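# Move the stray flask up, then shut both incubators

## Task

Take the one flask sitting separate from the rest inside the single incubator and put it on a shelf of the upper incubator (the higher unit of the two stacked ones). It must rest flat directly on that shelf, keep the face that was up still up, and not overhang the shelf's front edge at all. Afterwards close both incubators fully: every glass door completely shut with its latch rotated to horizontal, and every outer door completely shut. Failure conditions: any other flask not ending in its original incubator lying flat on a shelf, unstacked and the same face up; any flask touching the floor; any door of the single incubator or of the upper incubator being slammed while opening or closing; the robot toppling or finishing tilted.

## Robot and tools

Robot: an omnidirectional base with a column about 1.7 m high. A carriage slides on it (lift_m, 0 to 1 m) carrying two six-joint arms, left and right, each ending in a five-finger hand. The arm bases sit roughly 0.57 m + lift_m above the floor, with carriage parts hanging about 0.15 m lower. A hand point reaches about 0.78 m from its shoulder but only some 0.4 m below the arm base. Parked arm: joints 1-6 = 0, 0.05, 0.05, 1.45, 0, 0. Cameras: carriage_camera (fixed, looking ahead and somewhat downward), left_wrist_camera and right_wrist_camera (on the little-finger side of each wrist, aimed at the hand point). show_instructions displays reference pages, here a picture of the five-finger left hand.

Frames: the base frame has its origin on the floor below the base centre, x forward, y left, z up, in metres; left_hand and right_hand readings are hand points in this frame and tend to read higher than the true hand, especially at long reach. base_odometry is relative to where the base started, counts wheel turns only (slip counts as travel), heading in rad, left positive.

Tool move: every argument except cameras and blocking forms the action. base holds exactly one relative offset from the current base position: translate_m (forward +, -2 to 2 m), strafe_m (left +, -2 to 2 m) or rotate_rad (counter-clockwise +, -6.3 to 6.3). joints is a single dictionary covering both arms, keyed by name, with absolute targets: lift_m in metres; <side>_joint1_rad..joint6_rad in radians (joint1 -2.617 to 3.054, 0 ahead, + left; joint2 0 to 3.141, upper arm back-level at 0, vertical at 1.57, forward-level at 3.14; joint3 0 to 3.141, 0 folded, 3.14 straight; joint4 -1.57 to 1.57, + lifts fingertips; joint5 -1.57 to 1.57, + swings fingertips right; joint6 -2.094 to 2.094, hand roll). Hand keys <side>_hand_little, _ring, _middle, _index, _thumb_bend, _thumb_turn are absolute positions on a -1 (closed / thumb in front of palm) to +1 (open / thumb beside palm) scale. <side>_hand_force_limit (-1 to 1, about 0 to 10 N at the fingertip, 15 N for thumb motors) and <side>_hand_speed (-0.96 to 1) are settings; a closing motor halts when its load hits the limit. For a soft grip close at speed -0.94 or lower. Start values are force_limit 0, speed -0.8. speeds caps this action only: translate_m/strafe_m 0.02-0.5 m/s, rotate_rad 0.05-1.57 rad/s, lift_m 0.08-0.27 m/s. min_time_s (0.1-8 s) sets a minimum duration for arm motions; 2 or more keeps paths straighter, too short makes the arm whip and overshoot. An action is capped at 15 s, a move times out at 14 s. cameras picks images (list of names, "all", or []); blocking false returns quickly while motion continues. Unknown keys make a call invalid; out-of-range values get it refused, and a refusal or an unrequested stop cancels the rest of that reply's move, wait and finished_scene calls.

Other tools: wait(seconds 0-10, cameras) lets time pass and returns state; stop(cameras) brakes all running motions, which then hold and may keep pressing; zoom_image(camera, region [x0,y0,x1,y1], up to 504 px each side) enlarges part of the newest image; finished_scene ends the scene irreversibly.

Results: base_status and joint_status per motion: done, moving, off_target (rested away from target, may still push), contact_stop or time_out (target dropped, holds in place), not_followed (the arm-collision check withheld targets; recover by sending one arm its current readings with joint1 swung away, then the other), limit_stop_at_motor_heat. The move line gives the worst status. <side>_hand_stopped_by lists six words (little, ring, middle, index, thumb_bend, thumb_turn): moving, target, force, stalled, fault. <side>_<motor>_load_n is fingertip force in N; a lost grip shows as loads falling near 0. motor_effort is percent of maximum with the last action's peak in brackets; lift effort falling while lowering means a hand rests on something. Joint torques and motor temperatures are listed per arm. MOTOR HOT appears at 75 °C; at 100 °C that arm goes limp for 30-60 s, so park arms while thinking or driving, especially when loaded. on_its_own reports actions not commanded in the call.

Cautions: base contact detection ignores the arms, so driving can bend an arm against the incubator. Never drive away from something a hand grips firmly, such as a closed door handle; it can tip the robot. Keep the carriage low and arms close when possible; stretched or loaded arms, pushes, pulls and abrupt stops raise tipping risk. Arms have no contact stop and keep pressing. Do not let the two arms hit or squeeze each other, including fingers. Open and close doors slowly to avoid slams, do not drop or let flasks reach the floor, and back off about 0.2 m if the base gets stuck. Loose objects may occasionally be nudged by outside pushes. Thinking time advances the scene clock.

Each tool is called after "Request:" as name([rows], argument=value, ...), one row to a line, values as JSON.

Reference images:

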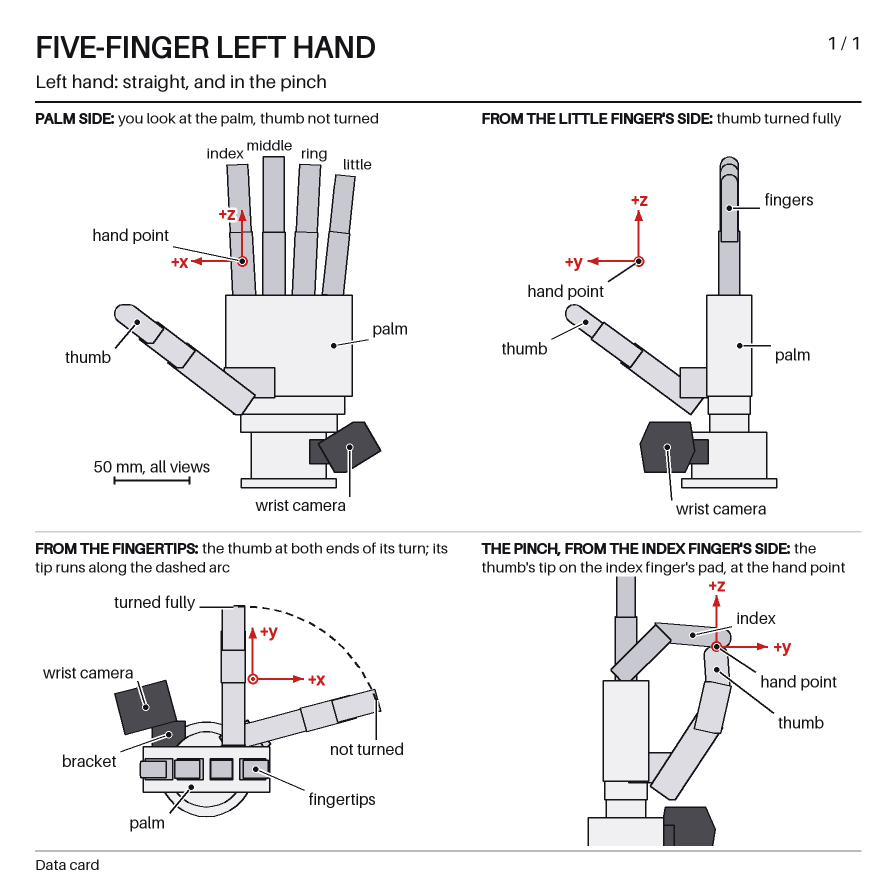

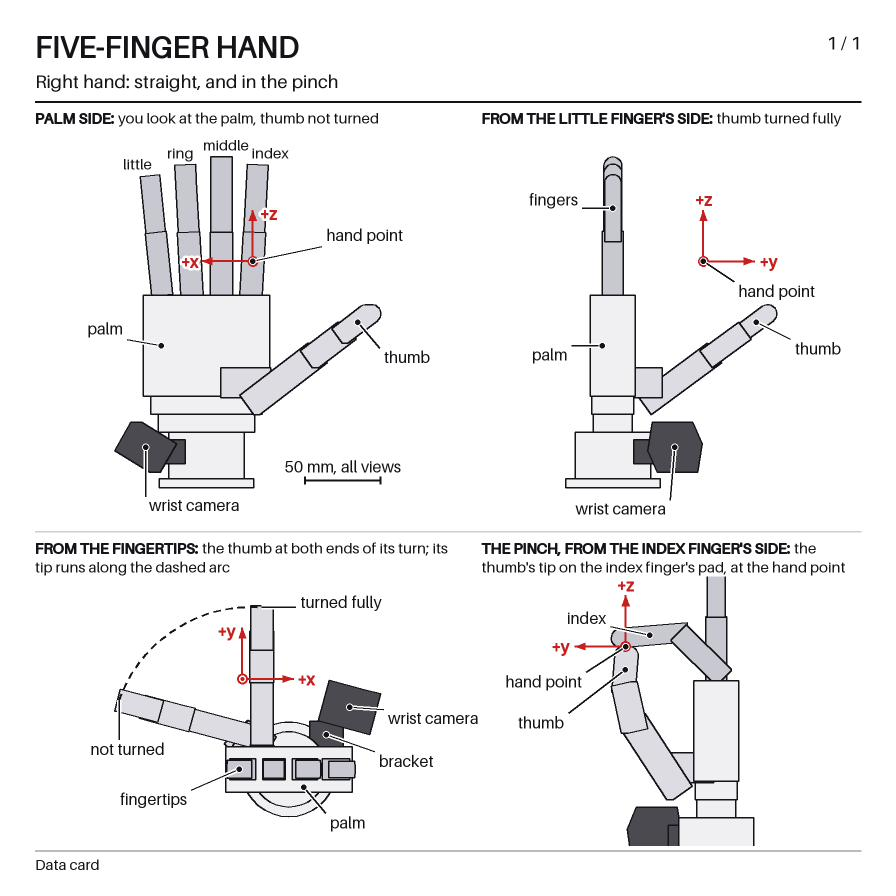

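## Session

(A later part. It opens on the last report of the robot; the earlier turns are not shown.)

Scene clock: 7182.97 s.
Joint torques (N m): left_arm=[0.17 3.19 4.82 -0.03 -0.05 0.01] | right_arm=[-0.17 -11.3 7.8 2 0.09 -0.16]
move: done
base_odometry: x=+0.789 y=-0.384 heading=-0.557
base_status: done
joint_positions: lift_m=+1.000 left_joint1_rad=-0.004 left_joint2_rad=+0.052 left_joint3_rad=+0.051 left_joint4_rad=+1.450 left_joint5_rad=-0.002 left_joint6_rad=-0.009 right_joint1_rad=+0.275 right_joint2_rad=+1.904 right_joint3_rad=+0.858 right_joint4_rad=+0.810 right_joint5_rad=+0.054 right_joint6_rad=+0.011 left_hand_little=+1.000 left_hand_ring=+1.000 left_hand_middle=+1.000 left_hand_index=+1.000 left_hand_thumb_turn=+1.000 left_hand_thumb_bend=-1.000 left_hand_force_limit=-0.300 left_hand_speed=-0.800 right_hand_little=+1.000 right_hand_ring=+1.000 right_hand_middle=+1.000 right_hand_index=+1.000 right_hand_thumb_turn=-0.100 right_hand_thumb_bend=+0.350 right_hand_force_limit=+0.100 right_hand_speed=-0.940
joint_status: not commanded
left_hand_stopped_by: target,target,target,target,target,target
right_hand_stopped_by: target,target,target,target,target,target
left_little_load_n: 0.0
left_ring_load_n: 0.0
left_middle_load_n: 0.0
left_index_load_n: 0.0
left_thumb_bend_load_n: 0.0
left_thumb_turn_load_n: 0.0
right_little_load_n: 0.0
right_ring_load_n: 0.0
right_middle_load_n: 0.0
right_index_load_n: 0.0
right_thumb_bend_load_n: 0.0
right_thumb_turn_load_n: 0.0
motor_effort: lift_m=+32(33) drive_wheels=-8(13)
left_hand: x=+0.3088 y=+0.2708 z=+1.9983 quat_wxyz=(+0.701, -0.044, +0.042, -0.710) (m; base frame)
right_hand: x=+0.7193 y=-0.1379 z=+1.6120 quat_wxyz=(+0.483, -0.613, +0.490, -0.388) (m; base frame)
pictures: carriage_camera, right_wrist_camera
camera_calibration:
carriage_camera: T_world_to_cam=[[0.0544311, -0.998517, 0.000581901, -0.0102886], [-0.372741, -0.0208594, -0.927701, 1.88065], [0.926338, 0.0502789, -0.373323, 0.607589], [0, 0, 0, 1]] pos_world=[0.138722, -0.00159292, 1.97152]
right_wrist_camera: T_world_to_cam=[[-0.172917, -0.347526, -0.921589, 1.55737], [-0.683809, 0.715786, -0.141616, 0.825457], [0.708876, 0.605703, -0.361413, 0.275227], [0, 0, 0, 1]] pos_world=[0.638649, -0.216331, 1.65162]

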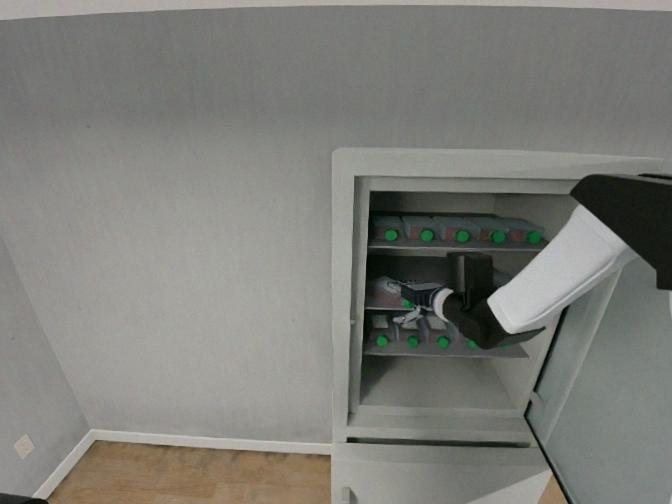

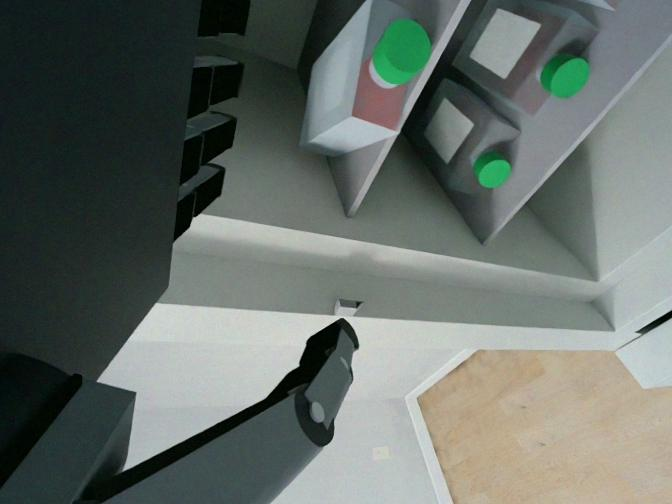

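Request:
move(base={"translate_m": -0.14}, speeds={"translate_m": 0.12}, joints={"right_hand_thumb_bend": -1, "right_hand_speed": -0.6, "right_hand_force_limit": -0.3})

Request:
move(joints={"lift_m": 0.865, "right_joint1_rad": 0.4115, "right_joint2_rad": 1.988, "right_joint3_rad": 0.757, "right_joint4_rad": 1.24, "right_joint5_rad": 0.4115, "right_hand_thumb_turn": 1}, min_time_s=3, cameras=["carriage_camera", "right_wrist_camera"])

Request:
zoom_image(camera="carriage_camera", region=[340, 170, 540, 350])

Scene clock: 7247.53 s.
Joint torques (N m): left_arm=[0.17 3.21 4.81 -0.04 -0.04 0.01] | right_arm=[-0.18 -11.3 7.8 2.01 0.09 -0.17]
move: done
base_odometry: x=+0.671 y=-0.310 heading=-0.557
base_status: done
joint_positions: lift_m=+1.000 left_joint1_rad=-0.004 left_joint2_rad=+0.052 left_joint3_rad=+0.051 left_joint4_rad=+1.449 left_joint5_rad=-0.002 left_joint6_rad=-0.009 right_joint1_rad=+0.275 right_joint2_rad=+1.904 right_joint3_rad=+0.858 right_joint4_rad=+0.810 right_joint5_rad=+0.054 right_joint6_rad=+0.011 left_hand_little=+1.000 left_hand_ring=+1.000 left_hand_middle=+1.000 left_hand_index=+1.000 left_hand_thumb_turn=+1.000 left_hand_thumb_bend=-1.000 left_hand_force_limit=-0.300 left_hand_speed=-0.800 right_hand_little=+1.000 right_hand_ring=+1.000 right_hand_middle=+1.000 right_hand_index=+1.000 right_hand_thumb_turn=-0.100 right_hand_thumb_bend=-0.998 right_hand_force_limit=-0.300 right_hand_speed=-0.600
joint_status: all done
left_hand_stopped_by: target,target,target,target,target,target
right_hand_stopped_by: target,target,target,target,target,target
left_little_load_n: 0.0
left_ring_load_n: 0.0
left_middle_load_n: 0.0
left_index_load_n: 0.0
left_thumb_bend_load_n: 0.0
left_thumb_turn_load_n: 0.0
right_little_load_n: 0.0
right_ring_load_n: 0.0
right_middle_load_n: 0.0
right_index_load_n: 0.0
right_thumb_bend_load_n: 4.0
right_thumb_turn_load_n: 0.0
motor_effort: lift_m=+32(33) drive_wheels=-2(14)
left_hand: x=+0.3091 y=+0.2708 z=+1.9981 quat_wxyz=(+0.701, -0.044, +0.042, -0.710) (m; base frame)
right_hand: x=+0.7193 y=-0.1379 z=+1.6120 quat_wxyz=(+0.483, -0.613, +0.490, -0.388) (m; base frame)
pictures: none

Scene clock: 7250.83 s.
Joint torques (N m): left_arm=[0.17 3.18 4.83 -0.02 -0.04 0.01] | right_arm=[0.54 -7.64 4.49 2.11 0.15 -0.16]
move: done
base_odometry: x=+0.671 y=-0.310 heading=-0.557
base_status: not commanded
joint_positions: lift_m=+0.865 left_joint1_rad=-0.004 left_joint2_rad=+0.052 left_joint3_rad=+0.051 left_joint4_rad=+1.449 left_joint5_rad=-0.002 left_joint6_rad=-0.009 right_joint1_rad=+0.406 right_joint2_rad=+1.969 right_joint3_rad=+0.770 right_joint4_rad=+1.230 right_joint5_rad=+0.403 right_joint6_rad=+0.011 left_hand_little=+1.000 left_hand_ring=+1.000 left_hand_middle=+1.000 left_hand_index=+1.000 left_hand_thumb_turn=+1.000 left_hand_thumb_bend=-1.000 left_hand_force_limit=-0.300 left_hand_speed=-0.800 right_hand_little=+1.000 right_hand_ring=+1.000 right_hand_middle=+1.000 right_hand_index=+1.000 right_hand_thumb_turn=+1.000 right_hand_thumb_bend=-0.999 right_hand_force_limit=-0.300 right_hand_speed=-0.600
joint_status: all done
left_hand_stopped_by: target,target,target,target,target,target
right_hand_stopped_by: target,target,target,target,target,target
left_little_load_n: 0.0
left_ring_load_n: 0.0
left_middle_load_n: 0.0
left_index_load_n: 0.0
left_thumb_bend_load_n: 0.0
left_thumb_turn_load_n: 0.0
right_little_load_n: 0.0
right_ring_load_n: 0.0
right_middle_load_n: 0.0
right_index_load_n: 0.0
right_thumb_bend_load_n: 0.0
right_thumb_turn_load_n: 0.0
motor_effort: lift_m=+33(33) drive_wheels=-1(2)
left_hand: x=+0.3091 y=+0.2708 z=+1.8631 quat_wxyz=(+0.701, -0.044, +0.042, -0.710) (m; base frame)
right_hand: x=+0.7248 y=-0.1343 z=+1.5160 quat_wxyz=(+0.514, -0.488, +0.498, -0.500) (m; base frame)
pictures: carriage_camera, right_wrist_camera
camera_calibration:
carriage_camera: T_world_to_cam=[[0.0544311, -0.998517, 0.000581901, -0.01021], [-0.372741, -0.0208594, -0.927701, 1.75532], [0.926338, 0.0502789, -0.373323, 0.557153], [0, 0, 0, 1]] pos_world=[0.138722, -0.00159292, 1.83642]
right_wrist_camera: T_world_to_cam=[[0.00533198, -0.277404, -0.960739, 1.41073], [-0.459795, 0.852489, -0.2487, 0.831408], [0.888009, 0.443068, -0.123003, -0.278598], [0, 0, 0, 1]] pos_world=[0.622153, -0.193987, 1.52784]

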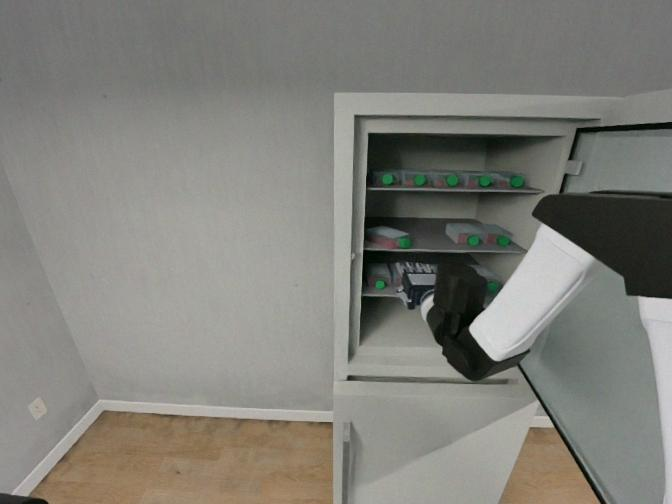

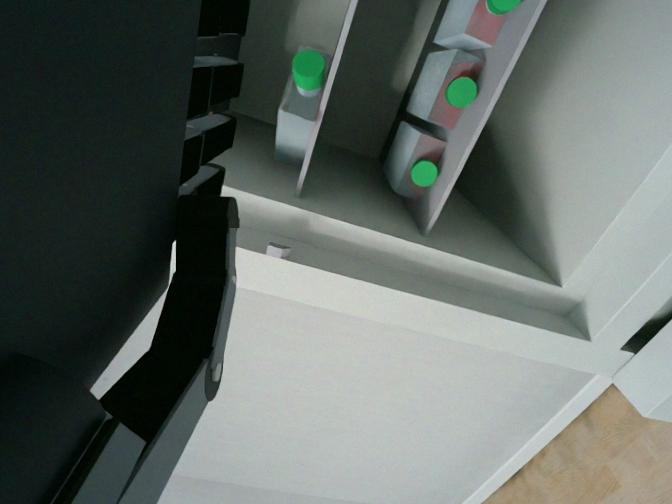

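Scaled by 2.520.

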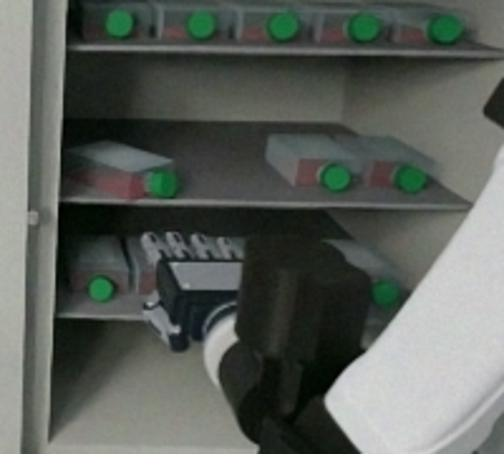

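Request:
zoom_image(camera="carriage_camera", region=[355, 215, 425, 265])

Request:
zoom_image(camera="right_wrist_camera", region=[240, 0, 380, 210])

Scaled by 7.200.

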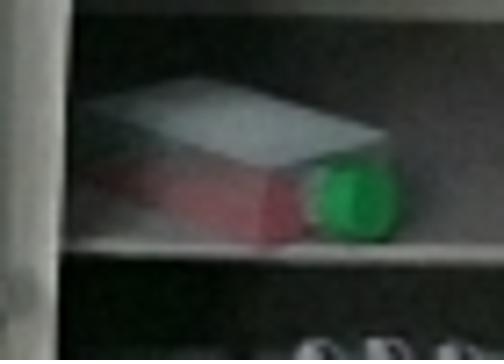

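Scaled by 2.400.

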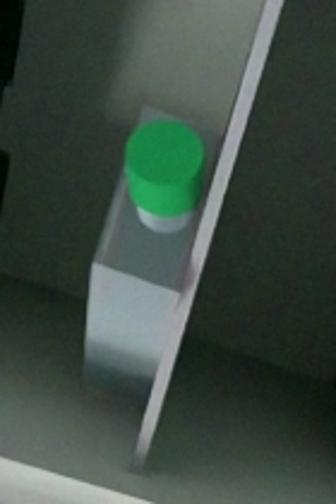

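Request:
move(joints={"lift_m": 0.85, "right_joint1_rad": 0.352, "right_joint5_rad": 0.352}, min_time_s=1.5)

Request:
move(base={"translate_m": 0.17}, speeds={"translate_m": 0.1}, cameras=["carriage_camera", "right_wrist_camera"])

Request:
zoom_image(camera="carriage_camera", region=[350, 220, 450, 320])

Scene clock: 7285.43 s.
Joint torques (N m): left_arm=[0.17 3.22 4.85 -0.02 -0.05 0.01] | right_arm=[-0.46 -8.46 4.83 2.01 -0.02 -0.16]
Motor temperatures (°C): left_arm=[23 28 32 24 26 23] | right_arm=[25 45 39 41 24 23]
move: done
base_odometry: x=+0.671 y=-0.310 heading=-0.557
base_status: not commanded
joint_positions: lift_m=+0.850 left_joint1_rad=-0.004 left_joint2_rad=+0.052 left_joint3_rad=+0.051 left_joint4_rad=+1.449 left_joint5_rad=-0.002 left_joint6_rad=-0.009 right_joint1_rad=+0.357 right_joint2_rad=+1.977 right_joint3_rad=+0.765 right_joint4_rad=+1.240 right_joint5_rad=+0.361 right_joint6_rad=+0.011 left_hand_little=+1.000 left_hand_ring=+1.000 left_hand_middle=+1.000 left_hand_index=+1.000 left_hand_thumb_turn=+1.000 left_hand_thumb_bend=-1.000 left_hand_force_limit=-0.300 left_hand_speed=-0.800 right_hand_little=+1.000 right_hand_ring=+1.000 right_hand_middle=+1.000 right_hand_index=+1.000 right_hand_thumb_turn=+1.000 right_hand_thumb_bend=-0.999 right_hand_force_limit=-0.300 right_hand_speed=-0.600
joint_status: all done
left_hand_stopped_by: target,target,target,target,target,target
right_hand_stopped_by: target,target,target,target,target,target
left_little_load_n: 0.0
left_ring_load_n: 0.0
left_middle_load_n: 0.0
left_index_load_n: 0.0
left_thumb_bend_load_n: 0.0
left_thumb_turn_load_n: 0.0
right_little_load_n: 0.0
right_ring_load_n: 0.0
right_middle_load_n: 0.0
right_index_load_n: 0.0
right_thumb_bend_load_n: 0.0
right_thumb_turn_load_n: 0.0
motor_effort: lift_m=+32(33) drive_wheels=+0(2)
left_hand: x=+0.3089 y=+0.2708 z=+1.8482 quat_wxyz=(+0.701, -0.044, +0.042, -0.710) (m; base frame)
right_hand: x=+0.7306 y=-0.1519 z=+1.4979 quat_wxyz=(+0.511, -0.487, +0.499, -0.502) (m; base frame)
pictures: none

Scene clock: 7287.93 s.
Joint torques (N m): left_arm=[0.16 3.18 4.83 -0.04 -0.05 0.01] | right_arm=[-0.36 -8.43 4.79 2.02 0.01 -0.16]
move: done
base_odometry: x=+0.815 y=-0.399 heading=-0.557
base_status: done
joint_positions: lift_m=+0.850 left_joint1_rad=-0.004 left_joint2_rad=+0.052 left_joint3_rad=+0.051 left_joint4_rad=+1.450 left_joint5_rad=-0.002 left_joint6_rad=-0.009 right_joint1_rad=+0.356 right_joint2_rad=+1.977 right_joint3_rad=+0.765 right_joint4_rad=+1.240 right_joint5_rad=+0.358 right_joint6_rad=+0.011 left_hand_little=+1.000 left_hand_ring=+1.000 left_hand_middle=+1.000 left_hand_index=+1.000 left_hand_thumb_turn=+1.000 left_hand_thumb_bend=-1.000 left_hand_force_limit=-0.300 left_hand_speed=-0.800 right_hand_little=+1.000 right_hand_ring=+1.000 right_hand_middle=+1.000 right_hand_index=+1.000 right_hand_thumb_turn=+1.000 right_hand_thumb_bend=-0.999 right_hand_force_limit=-0.300 right_hand_speed=-0.600
joint_status: not commanded
left_hand_stopped_by: target,target,target,target,target,target
right_hand_stopped_by: target,target,target,target,target,target
left_little_load_n: 0.0
left_ring_load_n: 0.0
left_middle_load_n: 0.0
left_index_load_n: 0.0
left_thumb_bend_load_n: 0.0
left_thumb_turn_load_n: 0.0
right_little_load_n: 0.0
right_ring_load_n: 0.0
right_middle_load_n: 0.0
right_index_load_n: 0.0
right_thumb_bend_load_n: 0.0
right_thumb_turn_load_n: 0.0
motor_effort: lift_m=+33(33) drive_wheels=+4(14)
left_hand: x=+0.3088 y=+0.2708 z=+1.8483 quat_wxyz=(+0.701, -0.044, +0.042, -0.710) (m; base frame)
right_hand: x=+0.7306 y=-0.1517 z=+1.4979 quat_wxyz=(+0.512, -0.487, +0.499, -0.502) (m; base frame)
pictures: carriage_camera, right_wrist_camera
camera_calibration:
carriage_camera: T_world_to_cam=[[0.0544311, -0.998517, 0.000581901, -0.0102013], [-0.372741, -0.0208594, -0.927701, 1.7415], [0.926338, 0.0502789, -0.373323, 0.551591], [0, 0, 0, 1]] pos_world=[0.138722, -0.00159292, 1.82152]
right_wrist_camera: T_world_to_cam=[[0.00258832, -0.279251, -0.960215, 1.38949], [-0.455502, 0.854489, -0.249731, 0.843152], [0.890231, 0.438026, -0.124988, -0.277777], [0, 0, 0, 1]] pos_world=[0.627747, -0.210777, 1.51005]

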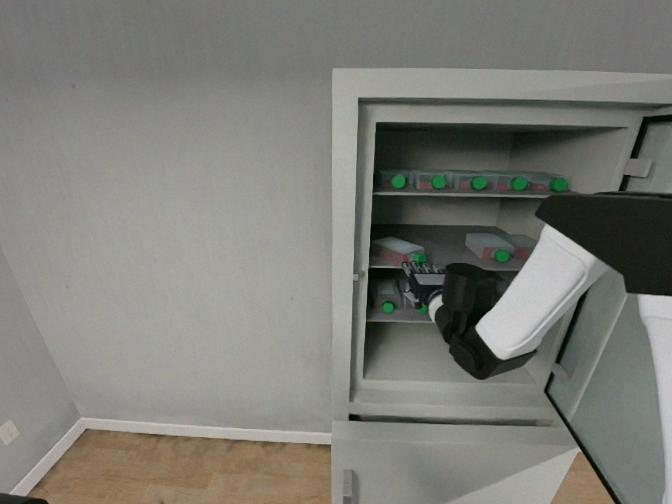

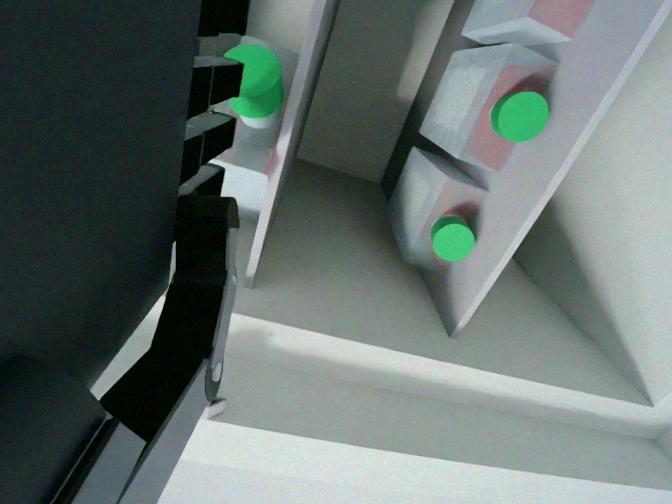

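Scaled by 5.040.

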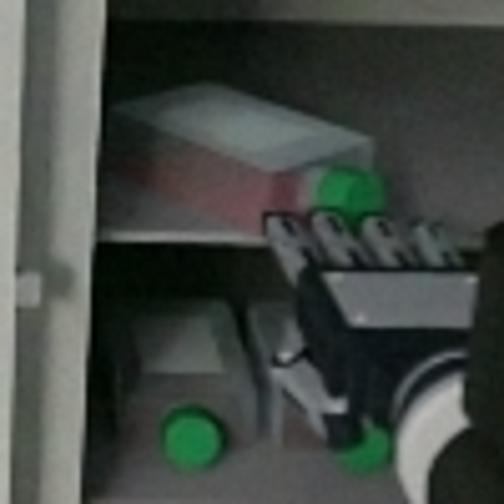

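Request:
move(base={"translate_m": 0.045}, speeds={"translate_m": 0.04}, cameras=["carriage_camera", "right_wrist_camera"])

Request:
zoom_image(camera="carriage_camera", region=[350, 220, 450, 320])

Scene clock: 7307.87 s.
Joint torques (N m): left_arm=[0.18 3.22 4.64 -0.05 -0.05 0.01] | right_arm=[-0.36 -8.49 4.82 2.01 0.03 -0.16]
move: done
base_odometry: x=+0.853 y=-0.423 heading=-0.556
base_status: done
joint_positions: lift_m=+0.850 left_joint1_rad=-0.004 left_joint2_rad=+0.052 left_joint3_rad=+0.051 left_joint4_rad=+1.450 left_joint5_rad=-0.002 left_joint6_rad=-0.009 right_joint1_rad=+0.355 right_joint2_rad=+1.977 right_joint3_rad=+0.765 right_joint4_rad=+1.240 right_joint5_rad=+0.356 right_joint6_rad=+0.011 left_hand_little=+1.000 left_hand_ring=+1.000 left_hand_middle=+1.000 left_hand_index=+1.000 left_hand_thumb_turn=+1.000 left_hand_thumb_bend=-1.000 left_hand_force_limit=-0.300 left_hand_speed=-0.800 right_hand_little=+1.000 right_hand_ring=+1.000 right_hand_middle=+1.000 right_hand_index=+1.000 right_hand_thumb_turn=+1.000 right_hand_thumb_bend=-0.999 right_hand_force_limit=-0.300 right_hand_speed=-0.600
joint_status: not commanded
left_hand_stopped_by: target,target,target,target,target,target
right_hand_stopped_by: target,target,target,target,target,target
left_little_load_n: 0.0
left_ring_load_n: 0.0
left_middle_load_n: 0.0
left_index_load_n: 0.0
left_thumb_bend_load_n: 0.0
left_thumb_turn_load_n: 0.0
right_little_load_n: 0.0
right_ring_load_n: 0.0
right_middle_load_n: 0.0
right_index_load_n: 0.0
right_thumb_bend_load_n: 0.0
right_thumb_turn_load_n: 0.0
motor_effort: lift_m=+32(33) drive_wheels=+4(15)
left_hand: x=+0.3088 y=+0.2707 z=+1.8482 quat_wxyz=(+0.701, -0.044, +0.042, -0.710) (m; base frame)
right_hand: x=+0.7306 y=-0.1516 z=+1.4979 quat_wxyz=(+0.512, -0.488, +0.499, -0.502) (m; base frame)
pictures: carriage_camera, right_wrist_camera
camera_calibration:
carriage_camera: T_world_to_cam=[[0.0544311, -0.998517, 0.000581901, -0.0102013], [-0.372741, -0.0208594, -0.927701, 1.7415], [0.926338, 0.0502789, -0.373323, 0.551591], [0, 0, 0, 1]] pos_world=[0.138722, -0.00159292, 1.82152]
right_wrist_camera: T_world_to_cam=[[0.00294431, -0.279322, -0.960193, 1.38921], [-0.456463, 0.853952, -0.249816, 0.843773], [0.889737, 0.439028, -0.124986, -0.277258], [0, 0, 0, 1]] pos_world=[0.627748, -0.210779, 1.51005]

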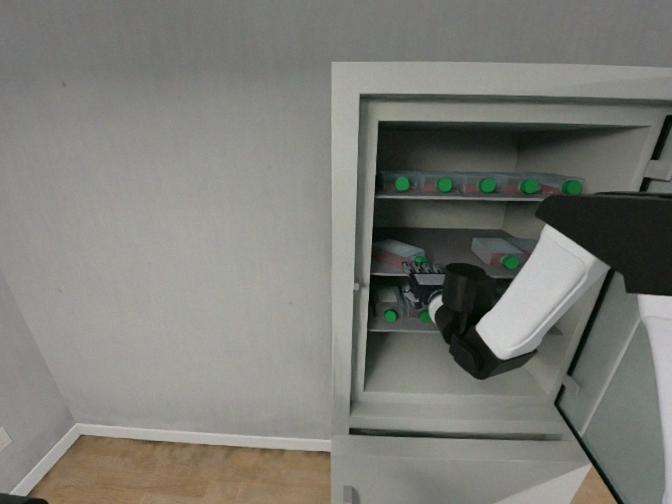

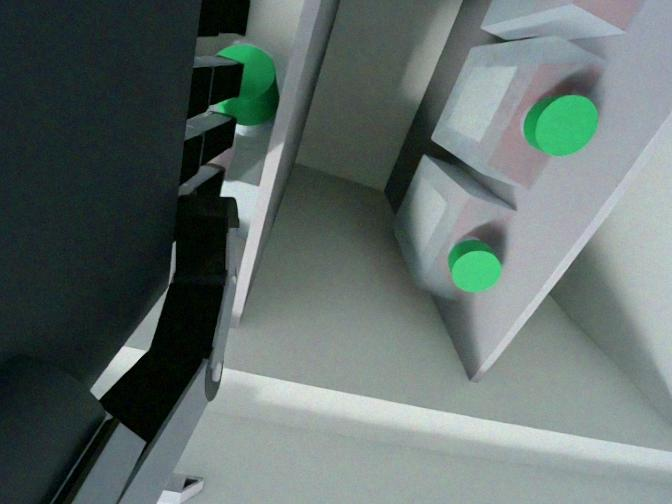

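Scaled by 5.040.

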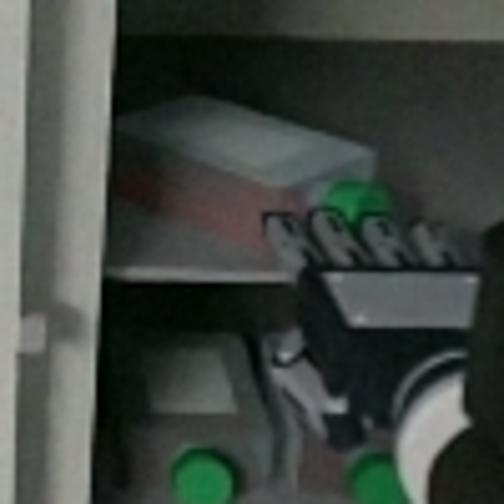

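Request:
move(base={"translate_m": 0.03}, speeds={"translate_m": 0.04}, cameras=["carriage_camera", "right_wrist_camera"])

Request:
zoom_image(camera="carriage_camera", region=[350, 220, 450, 320])

Scene clock: 7318.00 s.
Joint torques (N m): left_arm=[0.17 3.25 4.85 -0.04 -0.05 0.01] | right_arm=[-0.31 -8.5 4.83 2.01 0.03 -0.17]
move: done
base_odometry: x=+0.879 y=-0.439 heading=-0.556
base_status: done
joint_positions: lift_m=+0.850 left_joint1_rad=-0.004 left_joint2_rad=+0.052 left_joint3_rad=+0.051 left_joint4_rad=+1.451 left_joint5_rad=-0.002 left_joint6_rad=-0.009 right_joint1_rad=+0.355 right_joint2_rad=+1.977 right_joint3_rad=+0.765 right_joint4_rad=+1.240 right_joint5_rad=+0.356 right_joint6_rad=+0.011 left_hand_little=+1.000 left_hand_ring=+1.000 left_hand_middle=+1.000 left_hand_index=+1.000 left_hand_thumb_turn=+1.000 left_hand_thumb_bend=-1.000 left_hand_force_limit=-0.300 left_hand_speed=-0.800 right_hand_little=+1.000 right_hand_ring=+1.000 right_hand_middle=+1.000 right_hand_index=+1.000 right_hand_thumb_turn=+1.000 right_hand_thumb_bend=-0.999 right_hand_force_limit=-0.300 right_hand_speed=-0.600
joint_status: not commanded
left_hand_stopped_by: target,target,target,target,target,target
right_hand_stopped_by: target,target,target,target,target,target
left_little_load_n: 0.0
left_ring_load_n: 0.0
left_middle_load_n: 0.0
left_index_load_n: 0.0
left_thumb_bend_load_n: 0.0
left_thumb_turn_load_n: 0.0
right_little_load_n: 0.0
right_ring_load_n: 0.0
right_middle_load_n: 0.0
right_index_load_n: 0.0
right_thumb_bend_load_n: 0.0
right_thumb_turn_load_n: 0.0
motor_effort: lift_m=+32(33) drive_wheels=+3(13)
left_hand: x=+0.3085 y=+0.2707 z=+1.8483 quat_wxyz=(+0.701, -0.043, +0.042, -0.710) (m; base frame)
right_hand: x=+0.7306 y=-0.1516 z=+1.4979 quat_wxyz=(+0.512, -0.488, +0.499, -0.502) (m; base frame)
pictures: carriage_camera, right_wrist_camera
camera_calibration:
carriage_camera: T_world_to_cam=[[0.0544311, -0.998517, 0.000581901, -0.0102013], [-0.372741, -0.0208594, -0.927701, 1.7415], [0.926338, 0.0502789, -0.373323, 0.551591], [0, 0, 0, 1]] pos_world=[0.138722, -0.00159292, 1.82152]
right_wrist_camera: T_world_to_cam=[[0.00294431, -0.279322, -0.960193, 1.38921], [-0.456463, 0.853952, -0.249816, 0.843773], [0.889737, 0.439028, -0.124986, -0.277258], [0, 0, 0, 1]] pos_world=[0.627748, -0.210779, 1.51005]

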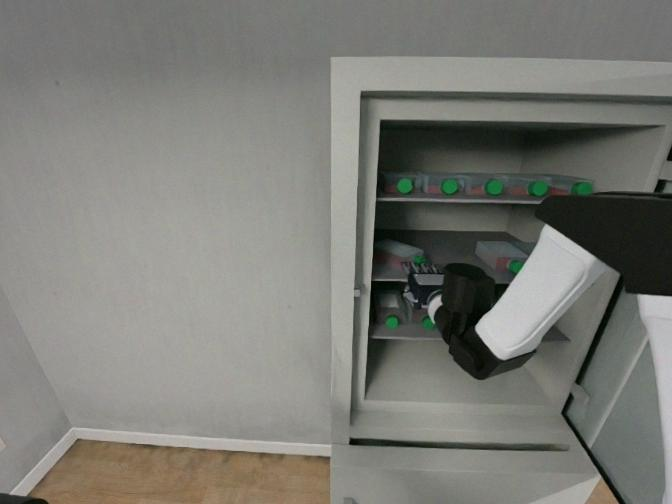

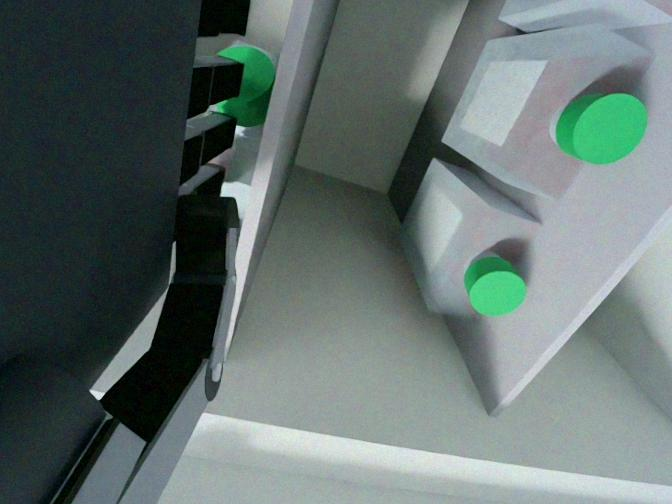

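Scaled by 5.040.

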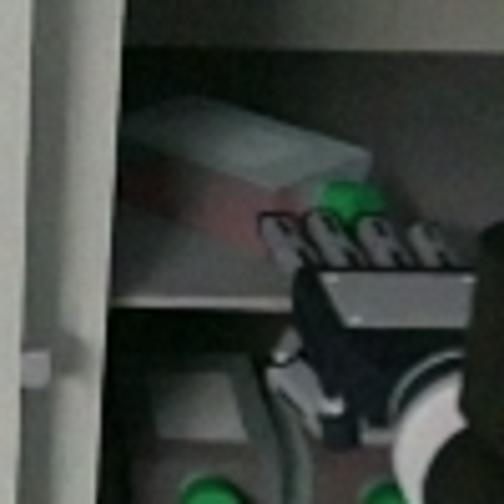

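Request:
move(base={"translate_m": 0.02}, speeds={"translate_m": 0.04})

Request:
move(base={"translate_m": -0.2}, speeds={"translate_m": 0.08}, cameras=["carriage_camera", "right_wrist_camera"])

Request:
zoom_image(camera="carriage_camera", region=[350, 200, 450, 300])

Request:
zoom_image(camera="right_wrist_camera", region=[200, 0, 400, 200])

Scene clock: 7333.87 s.
Joint torques (N m): left_arm=[0.17 3.19 4.9 -0.1 -0.05 0.01] | right_arm=[-0.34 -8.43 4.83 2 0.03 -0.16]
move: done
base_odometry: x=+0.896 y=-0.449 heading=-0.555
base_status: done
joint_positions: lift_m=+0.850 left_joint1_rad=-0.004 left_joint2_rad=+0.052 left_joint3_rad=+0.051 left_joint4_rad=+1.452 left_joint5_rad=-0.002 left_joint6_rad=-0.009 right_joint1_rad=+0.355 right_joint2_rad=+1.977 right_joint3_rad=+0.765 right_joint4_rad=+1.240 right_joint5_rad=+0.355 right_joint6_rad=+0.011 left_hand_little=+1.000 left_hand_ring=+1.000 left_hand_middle=+1.000 left_hand_index=+1.000 left_hand_thumb_turn=+1.000 left_hand_thumb_bend=-1.000 left_hand_force_limit=-0.300 left_hand_speed=-0.800 right_hand_little=+1.000 right_hand_ring=+1.000 right_hand_middle=+1.000 right_hand_index=+1.000 right_hand_thumb_turn=+1.000 right_hand_thumb_bend=-0.999 right_hand_force_limit=-0.300 right_hand_speed=-0.600
joint_status: not commanded
left_hand_stopped_by: target,target,target,target,target,target
right_hand_stopped_by: target,target,target,target,target,target
left_little_load_n: 0.0
left_ring_load_n: 0.0
left_middle_load_n: 0.0
left_index_load_n: 0.0
left_thumb_bend_load_n: 0.0
left_thumb_turn_load_n: 0.0
right_little_load_n: 0.0
right_ring_load_n: 0.0
right_middle_load_n: 0.0
right_index_load_n: 0.0
right_thumb_bend_load_n: 0.0
right_thumb_turn_load_n: 0.0
motor_effort: lift_m=+33(33) drive_wheels=+3(13)
left_hand: x=+0.3083 y=+0.2707 z=+1.8484 quat_wxyz=(+0.701, -0.043, +0.041, -0.710) (m; base frame)
right_hand: x=+0.7306 y=-0.1514 z=+1.4979 quat_wxyz=(+0.512, -0.488, +0.498, -0.501) (m; base frame)
pictures: none

Scene clock: 7337.10 s.
Joint torques (N m): left_arm=[0.18 3.19 4.9 -0.04 -0.06 0.01] | right_arm=[-0.31 -8.46 4.86 2.02 0.04 -0.16]
move: done
base_odometry: x=+0.726 y=-0.343 heading=-0.555
base_status: done
joint_positions: lift_m=+0.850 left_joint1_rad=-0.004 left_joint2_rad=+0.052 left_joint3_rad=+0.051 left_joint4_rad=+1.451 left_joint5_rad=-0.002 left_joint6_rad=-0.009 right_joint1_rad=+0.355 right_joint2_rad=+1.977 right_joint3_rad=+0.765 right_joint4_rad=+1.240 right_joint5_rad=+0.355 right_joint6_rad=+0.011 left_hand_little=+1.000 left_hand_ring=+1.000 left_hand_middle=+1.000 left_hand_index=+1.000 left_hand_thumb_turn=+1.000 left_hand_thumb_bend=-1.000 left_hand_force_limit=-0.300 left_hand_speed=-0.800 right_hand_little=+1.000 right_hand_ring=+1.000 right_hand_middle=+1.000 right_hand_index=+1.000 right_hand_thumb_turn=+1.000 right_hand_thumb_bend=-0.999 right_hand_force_limit=-0.300 right_hand_speed=-0.600
joint_status: not commanded
left_hand_stopped_by: target,target,target,target,target,target
right_hand_stopped_by: target,target,target,target,target,target
left_little_load_n: 0.0
left_ring_load_n: 0.0
left_middle_load_n: 0.0
left_index_load_n: 0.5
left_thumb_bend_load_n: 0.0
left_thumb_turn_load_n: 0.0
right_little_load_n: 0.0
right_ring_load_n: 0.0
right_middle_load_n: 0.0
right_index_load_n: -0.5
right_thumb_bend_load_n: 0.0
right_thumb_turn_load_n: 0.0
motor_effort: lift_m=+32(33) drive_wheels=+0(16)
left_hand: x=+0.3085 y=+0.2706 z=+1.8483 quat_wxyz=(+0.701, -0.043, +0.042, -0.710) (m; base frame)
right_hand: x=+0.7307 y=-0.1515 z=+1.4979 quat_wxyz=(+0.512, -0.488, +0.498, -0.501) (m; base frame)
pictures: carriage_camera, right_wrist_camera
camera_calibration:
carriage_camera: T_world_to_cam=[[0.0544311, -0.998517, 0.000581901, -0.0102013], [-0.372741, -0.0208594, -0.927701, 1.7415], [0.926338, 0.0502789, -0.373323, 0.551591], [0, 0, 0, 1]] pos_world=[0.138722, -0.00159292, 1.82152]
right_wrist_camera: T_world_to_cam=[[0.00318551, -0.279381, -0.960175, 1.38902], [-0.457446, 0.85342, -0.249836, 0.844357], [0.889232, 0.440024, -0.125083, -0.276673], [0, 0, 0, 1]] pos_world=[0.627849, -0.210781, 1.51005]

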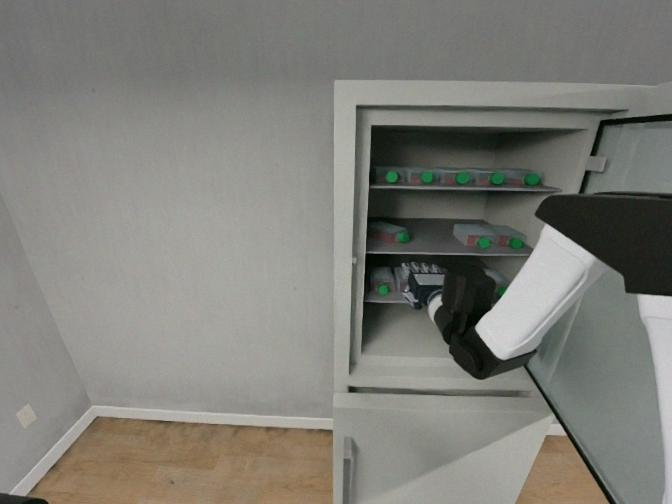

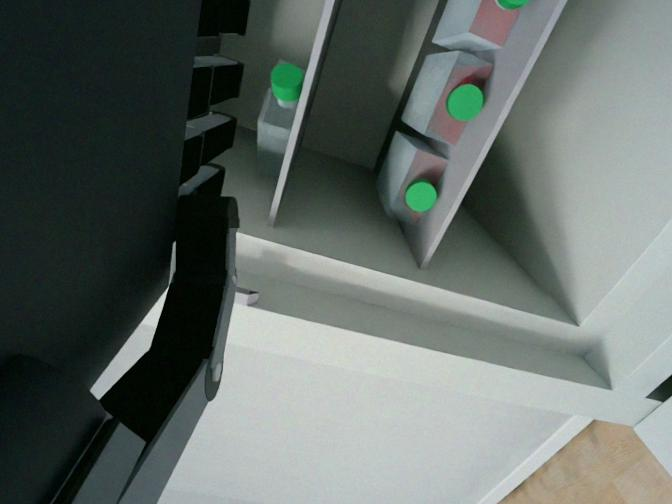

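Scaled by 5.040.

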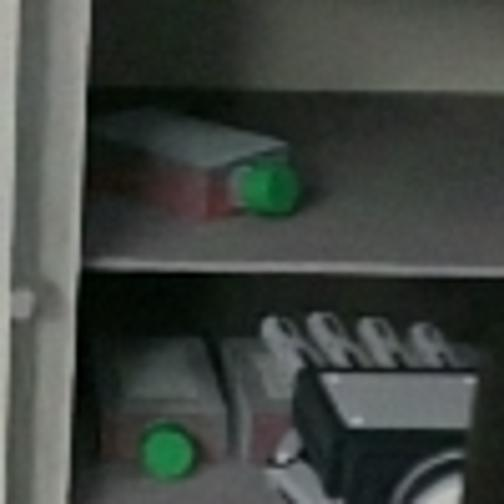

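Scaled by 2.520.

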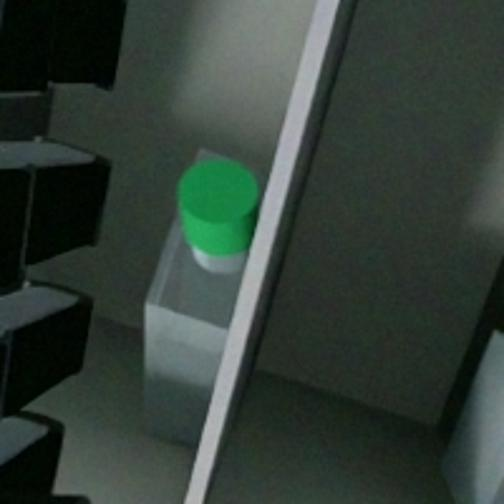

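Request:
move(base={"translate_m": -0.35}, speeds={"translate_m": 0.15}, cameras=["carriage_camera"])

Request:
zoom_image(camera="carriage_camera", region=[330, 90, 670, 400])

Scene clock: 7388.10 s.
Joint torques (N m): left_arm=[0.17 3.18 4.82 -0.03 -0.06 0.01] | right_arm=[-0.29 -8.47 4.83 2.02 0.05 -0.16]
move: done
base_odometry: x=+0.429 y=-0.159 heading=-0.555
base_status: done
joint_positions: lift_m=+0.850 left_joint1_rad=-0.004 left_joint2_rad=+0.052 left_joint3_rad=+0.051 left_joint4_rad=+1.450 left_joint5_rad=-0.002 left_joint6_rad=-0.009 right_joint1_rad=+0.355 right_joint2_rad=+1.977 right_joint3_rad=+0.765 right_joint4_rad=+1.240 right_joint5_rad=+0.354 right_joint6_rad=+0.011 left_hand_little=+1.000 left_hand_ring=+1.000 left_hand_middle=+1.000 left_hand_index=+1.000 left_hand_thumb_turn=+1.000 left_hand_thumb_bend=-1.000 left_hand_force_limit=-0.300 left_hand_speed=-0.800 right_hand_little=+1.000 right_hand_ring=+1.000 right_hand_middle=+1.000 right_hand_index=+1.000 right_hand_thumb_turn=+1.000 right_hand_thumb_bend=-0.999 right_hand_force_limit=-0.300 right_hand_speed=-0.600
joint_status: not commanded
left_hand_stopped_by: target,target,target,target,target,target
right_hand_stopped_by: target,target,target,target,target,target
left_little_load_n: 0.0
left_ring_load_n: 0.0
left_middle_load_n: 0.0
left_index_load_n: 0.0
left_thumb_bend_load_n: 0.0
left_thumb_turn_load_n: 0.0
right_little_load_n: 0.0
right_ring_load_n: 0.0
right_middle_load_n: 0.0
right_index_load_n: 0.0
right_thumb_bend_load_n: 0.5
right_thumb_turn_load_n: 0.0
motor_effort: lift_m=+32(33) drive_wheels=+0(11)
left_hand: x=+0.3086 y=+0.2706 z=+1.8483 quat_wxyz=(+0.701, -0.043, +0.042, -0.710) (m; base frame)
right_hand: x=+0.7306 y=-0.1513 z=+1.4979 quat_wxyz=(+0.512, -0.488, +0.498, -0.501) (m; base frame)
pictures: carriage_camera
camera_calibration:
carriage_camera: T_world_to_cam=[[0.0544311, -0.998517, 0.000581901, -0.0102013], [-0.372741, -0.0208594, -0.927701, 1.7415], [0.926338, 0.0502789, -0.373323, 0.551591], [0, 0, 0, 1]] pos_world=[0.138722, -0.00159292, 1.82152]

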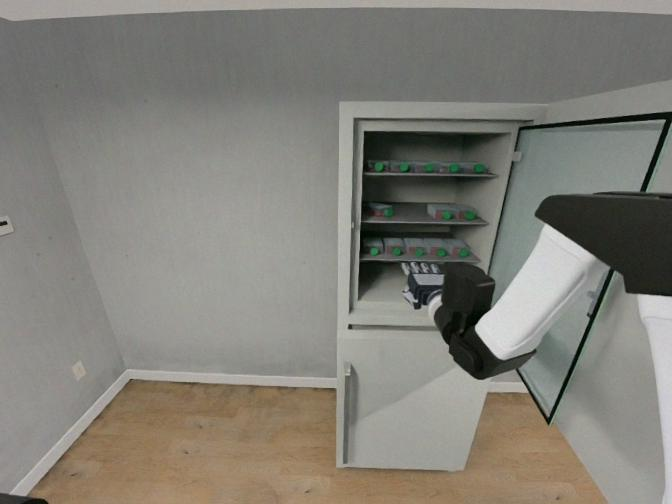

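Scaled by 1.482.

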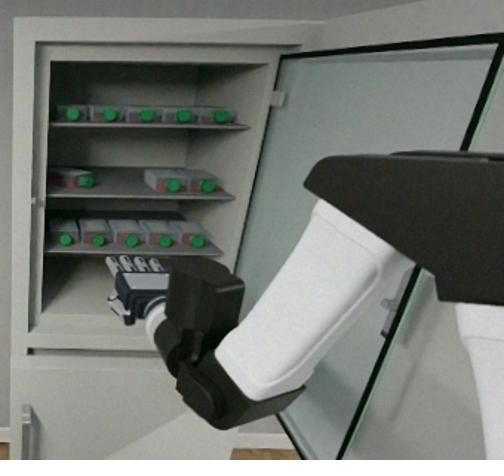

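Request:
move(base={"translate_m": -0.25}, speeds={"translate_m": 0.15})

Request:
move(joints={"lift_m": 0.8, "right_joint1_rad": -0.364, "right_joint2_rad": 2.022, "right_joint3_rad": 0.816, "right_joint4_rad": 1.206, "right_joint5_rad": -0.064, "right_joint6_rad": 1.57}, min_time_s=3, cameras=["carriage_camera", "right_wrist_camera"])

Scene clock: 7450.20 s.
Joint torques (N m): left_arm=[0.2 3.22 5.05 -0.1 -0.06 0.01] | right_arm=[-0.23 -8.49 4.83 2 0.05 -0.16]
move: done
base_odometry: x=+0.217 y=-0.027 heading=-0.555
base_status: done
joint_positions: lift_m=+0.850 left_joint1_rad=-0.004 left_joint2_rad=+0.052 left_joint3_rad=+0.051 left_joint4_rad=+1.450 left_joint5_rad=-0.001 left_joint6_rad=-0.009 right_joint1_rad=+0.354 right_joint2_rad=+1.977 right_joint3_rad=+0.765 right_joint4_rad=+1.240 right_joint5_rad=+0.354 right_joint6_rad=+0.011 left_hand_little=+1.000 left_hand_ring=+1.000 left_hand_middle=+1.000 left_hand_index=+1.000 left_hand_thumb_turn=+1.000 left_hand_thumb_bend=-1.000 left_hand_force_limit=-0.300 left_hand_speed=-0.800 right_hand_little=+1.000 right_hand_ring=+1.000 right_hand_middle=+1.000 right_hand_index=+1.000 right_hand_thumb_turn=+1.000 right_hand_thumb_bend=-0.999 right_hand_force_limit=-0.300 right_hand_speed=-0.600
joint_status: not commanded
left_hand_stopped_by: target,target,target,target,target,target
right_hand_stopped_by: target,target,target,target,target,target
left_little_load_n: 0.0
left_ring_load_n: 0.0
left_middle_load_n: 0.0
left_index_load_n: 0.0
left_thumb_bend_load_n: 0.0
left_thumb_turn_load_n: 0.0
right_little_load_n: 0.0
right_ring_load_n: 0.0
right_middle_load_n: 0.0
right_index_load_n: 0.0
right_thumb_bend_load_n: 0.0
right_thumb_turn_load_n: 0.0
motor_effort: lift_m=+32(33) drive_wheels=+0(11)
left_hand: x=+0.3086 y=+0.2706 z=+1.8483 quat_wxyz=(+0.701, -0.043, +0.042, -0.710) (m; base frame)
right_hand: x=+0.7307 y=-0.1517 z=+1.4979 quat_wxyz=(+0.512, -0.488, +0.498, -0.501) (m; base frame)
pictures: none

Scene clock: 7453.53 s.
Joint torques (N m): left_arm=[0.18 3.21 4.83 -0.05 -0.06 0.01] | right_arm=[-0.43 -7.92 7.53 1.84 -0.03 0.12]
move: done
base_odometry: x=+0.217 y=-0.027 heading=-0.555
base_status: not commanded
joint_positions: lift_m=+0.800 left_joint1_rad=-0.004 left_joint2_rad=+0.051 left_joint3_rad=+0.051 left_joint4_rad=+1.450 left_joint5_rad=-0.001 left_joint6_rad=-0.009 right_joint1_rad=-0.359 right_joint2_rad=+2.002 right_joint3_rad=+0.795 right_joint4_rad=+1.230 right_joint5_rad=-0.055 right_joint6_rad=+1.554 left_hand_little=+1.000 left_hand_ring=+1.000 left_hand_middle=+1.000 left_hand_index=+1.000 left_hand_thumb_turn=+1.000 left_hand_thumb_bend=-1.000 left_hand_force_limit=-0.300 left_hand_speed=-0.800 right_hand_little=+1.000 right_hand_ring=+1.000 right_hand_middle=+1.000 right_hand_index=+1.000 right_hand_thumb_turn=+1.000 right_hand_thumb_bend=-0.999 right_hand_force_limit=-0.300 right_hand_speed=-0.600
joint_status: all done
left_hand_stopped_by: target,target,target,target,target,target
right_hand_stopped_by: target,target,target,target,target,target
left_little_load_n: 0.0
left_ring_load_n: 0.0
left_middle_load_n: 0.0
left_index_load_n: 0.0
left_thumb_bend_load_n: 0.0
left_thumb_turn_load_n: 0.0
right_little_load_n: 0.0
right_ring_load_n: 0.0
right_middle_load_n: 0.0
right_index_load_n: 0.0
right_thumb_bend_load_n: -0.5
right_thumb_turn_load_n: 0.0
motor_effort: lift_m=+32(33) drive_wheels=-1(1)
left_hand: x=+0.3085 y=+0.2706 z=+1.7983 quat_wxyz=(+0.701, -0.043, +0.042, -0.710) (m; base frame)
right_hand: x=+0.7438 y=-0.4241 z=+1.5338 quat_wxyz=(+0.706, +0.100, +0.692, -0.115) (m; base frame)
pictures: carriage_camera, right_wrist_camera
camera_calibration:
carriage_camera: T_world_to_cam=[[0.0544311, -0.998517, 0.000581901, -0.0101722], [-0.372741, -0.0208594, -0.927701, 1.69511], [0.926338, 0.0502789, -0.373323, 0.532925], [0, 0, 0, 1]] pos_world=[0.138722, -0.00159292, 1.77152]
right_wrist_camera: T_world_to_cam=[[0.268748, 0.909495, -0.317165, 0.667673], [-0.380023, 0.402686, 0.832722, -0.817228], [0.885074, -0.103262, 0.45385, -1.2792], [0, 0, 0, 1]] pos_world=[0.642188, -0.410252, 1.47285]

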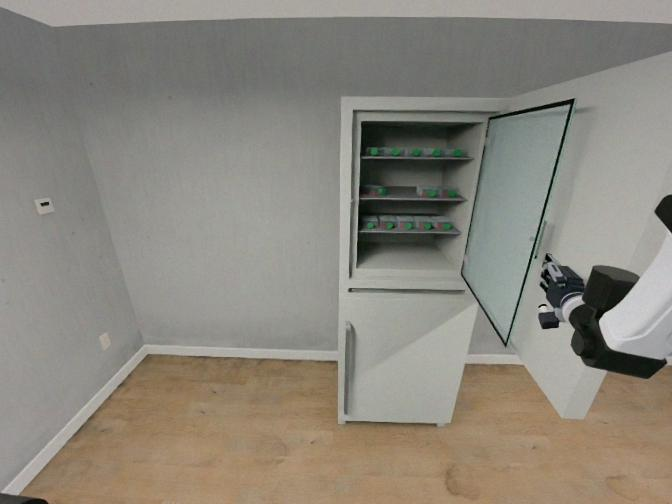

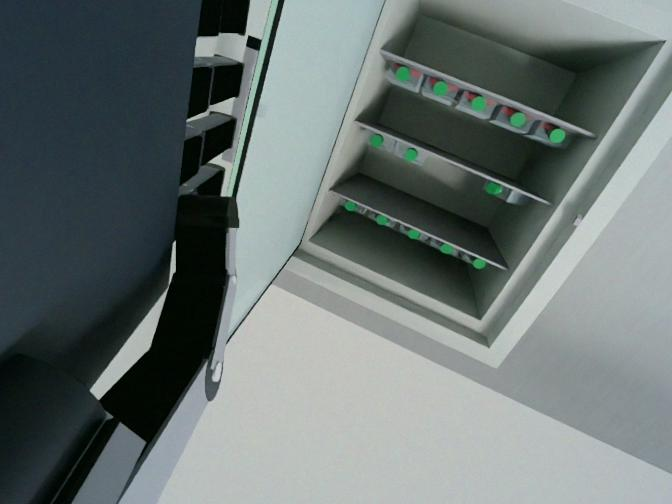

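Request:
zoom_image(camera="carriage_camera", region=[440, 60, 672, 440])

Request:
zoom_image(camera="carriage_camera", region=[500, 200, 600, 350])

Scaled by 1.326.

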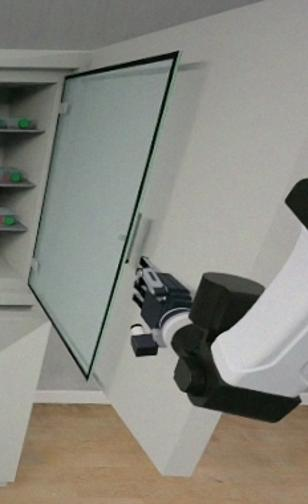

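Scaled by 3.360.

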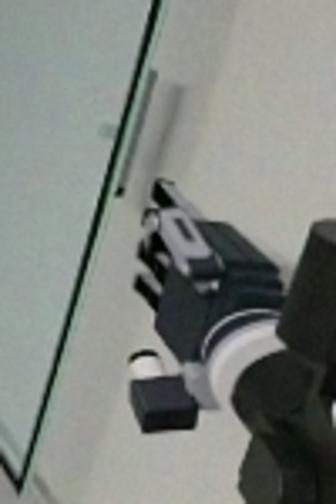

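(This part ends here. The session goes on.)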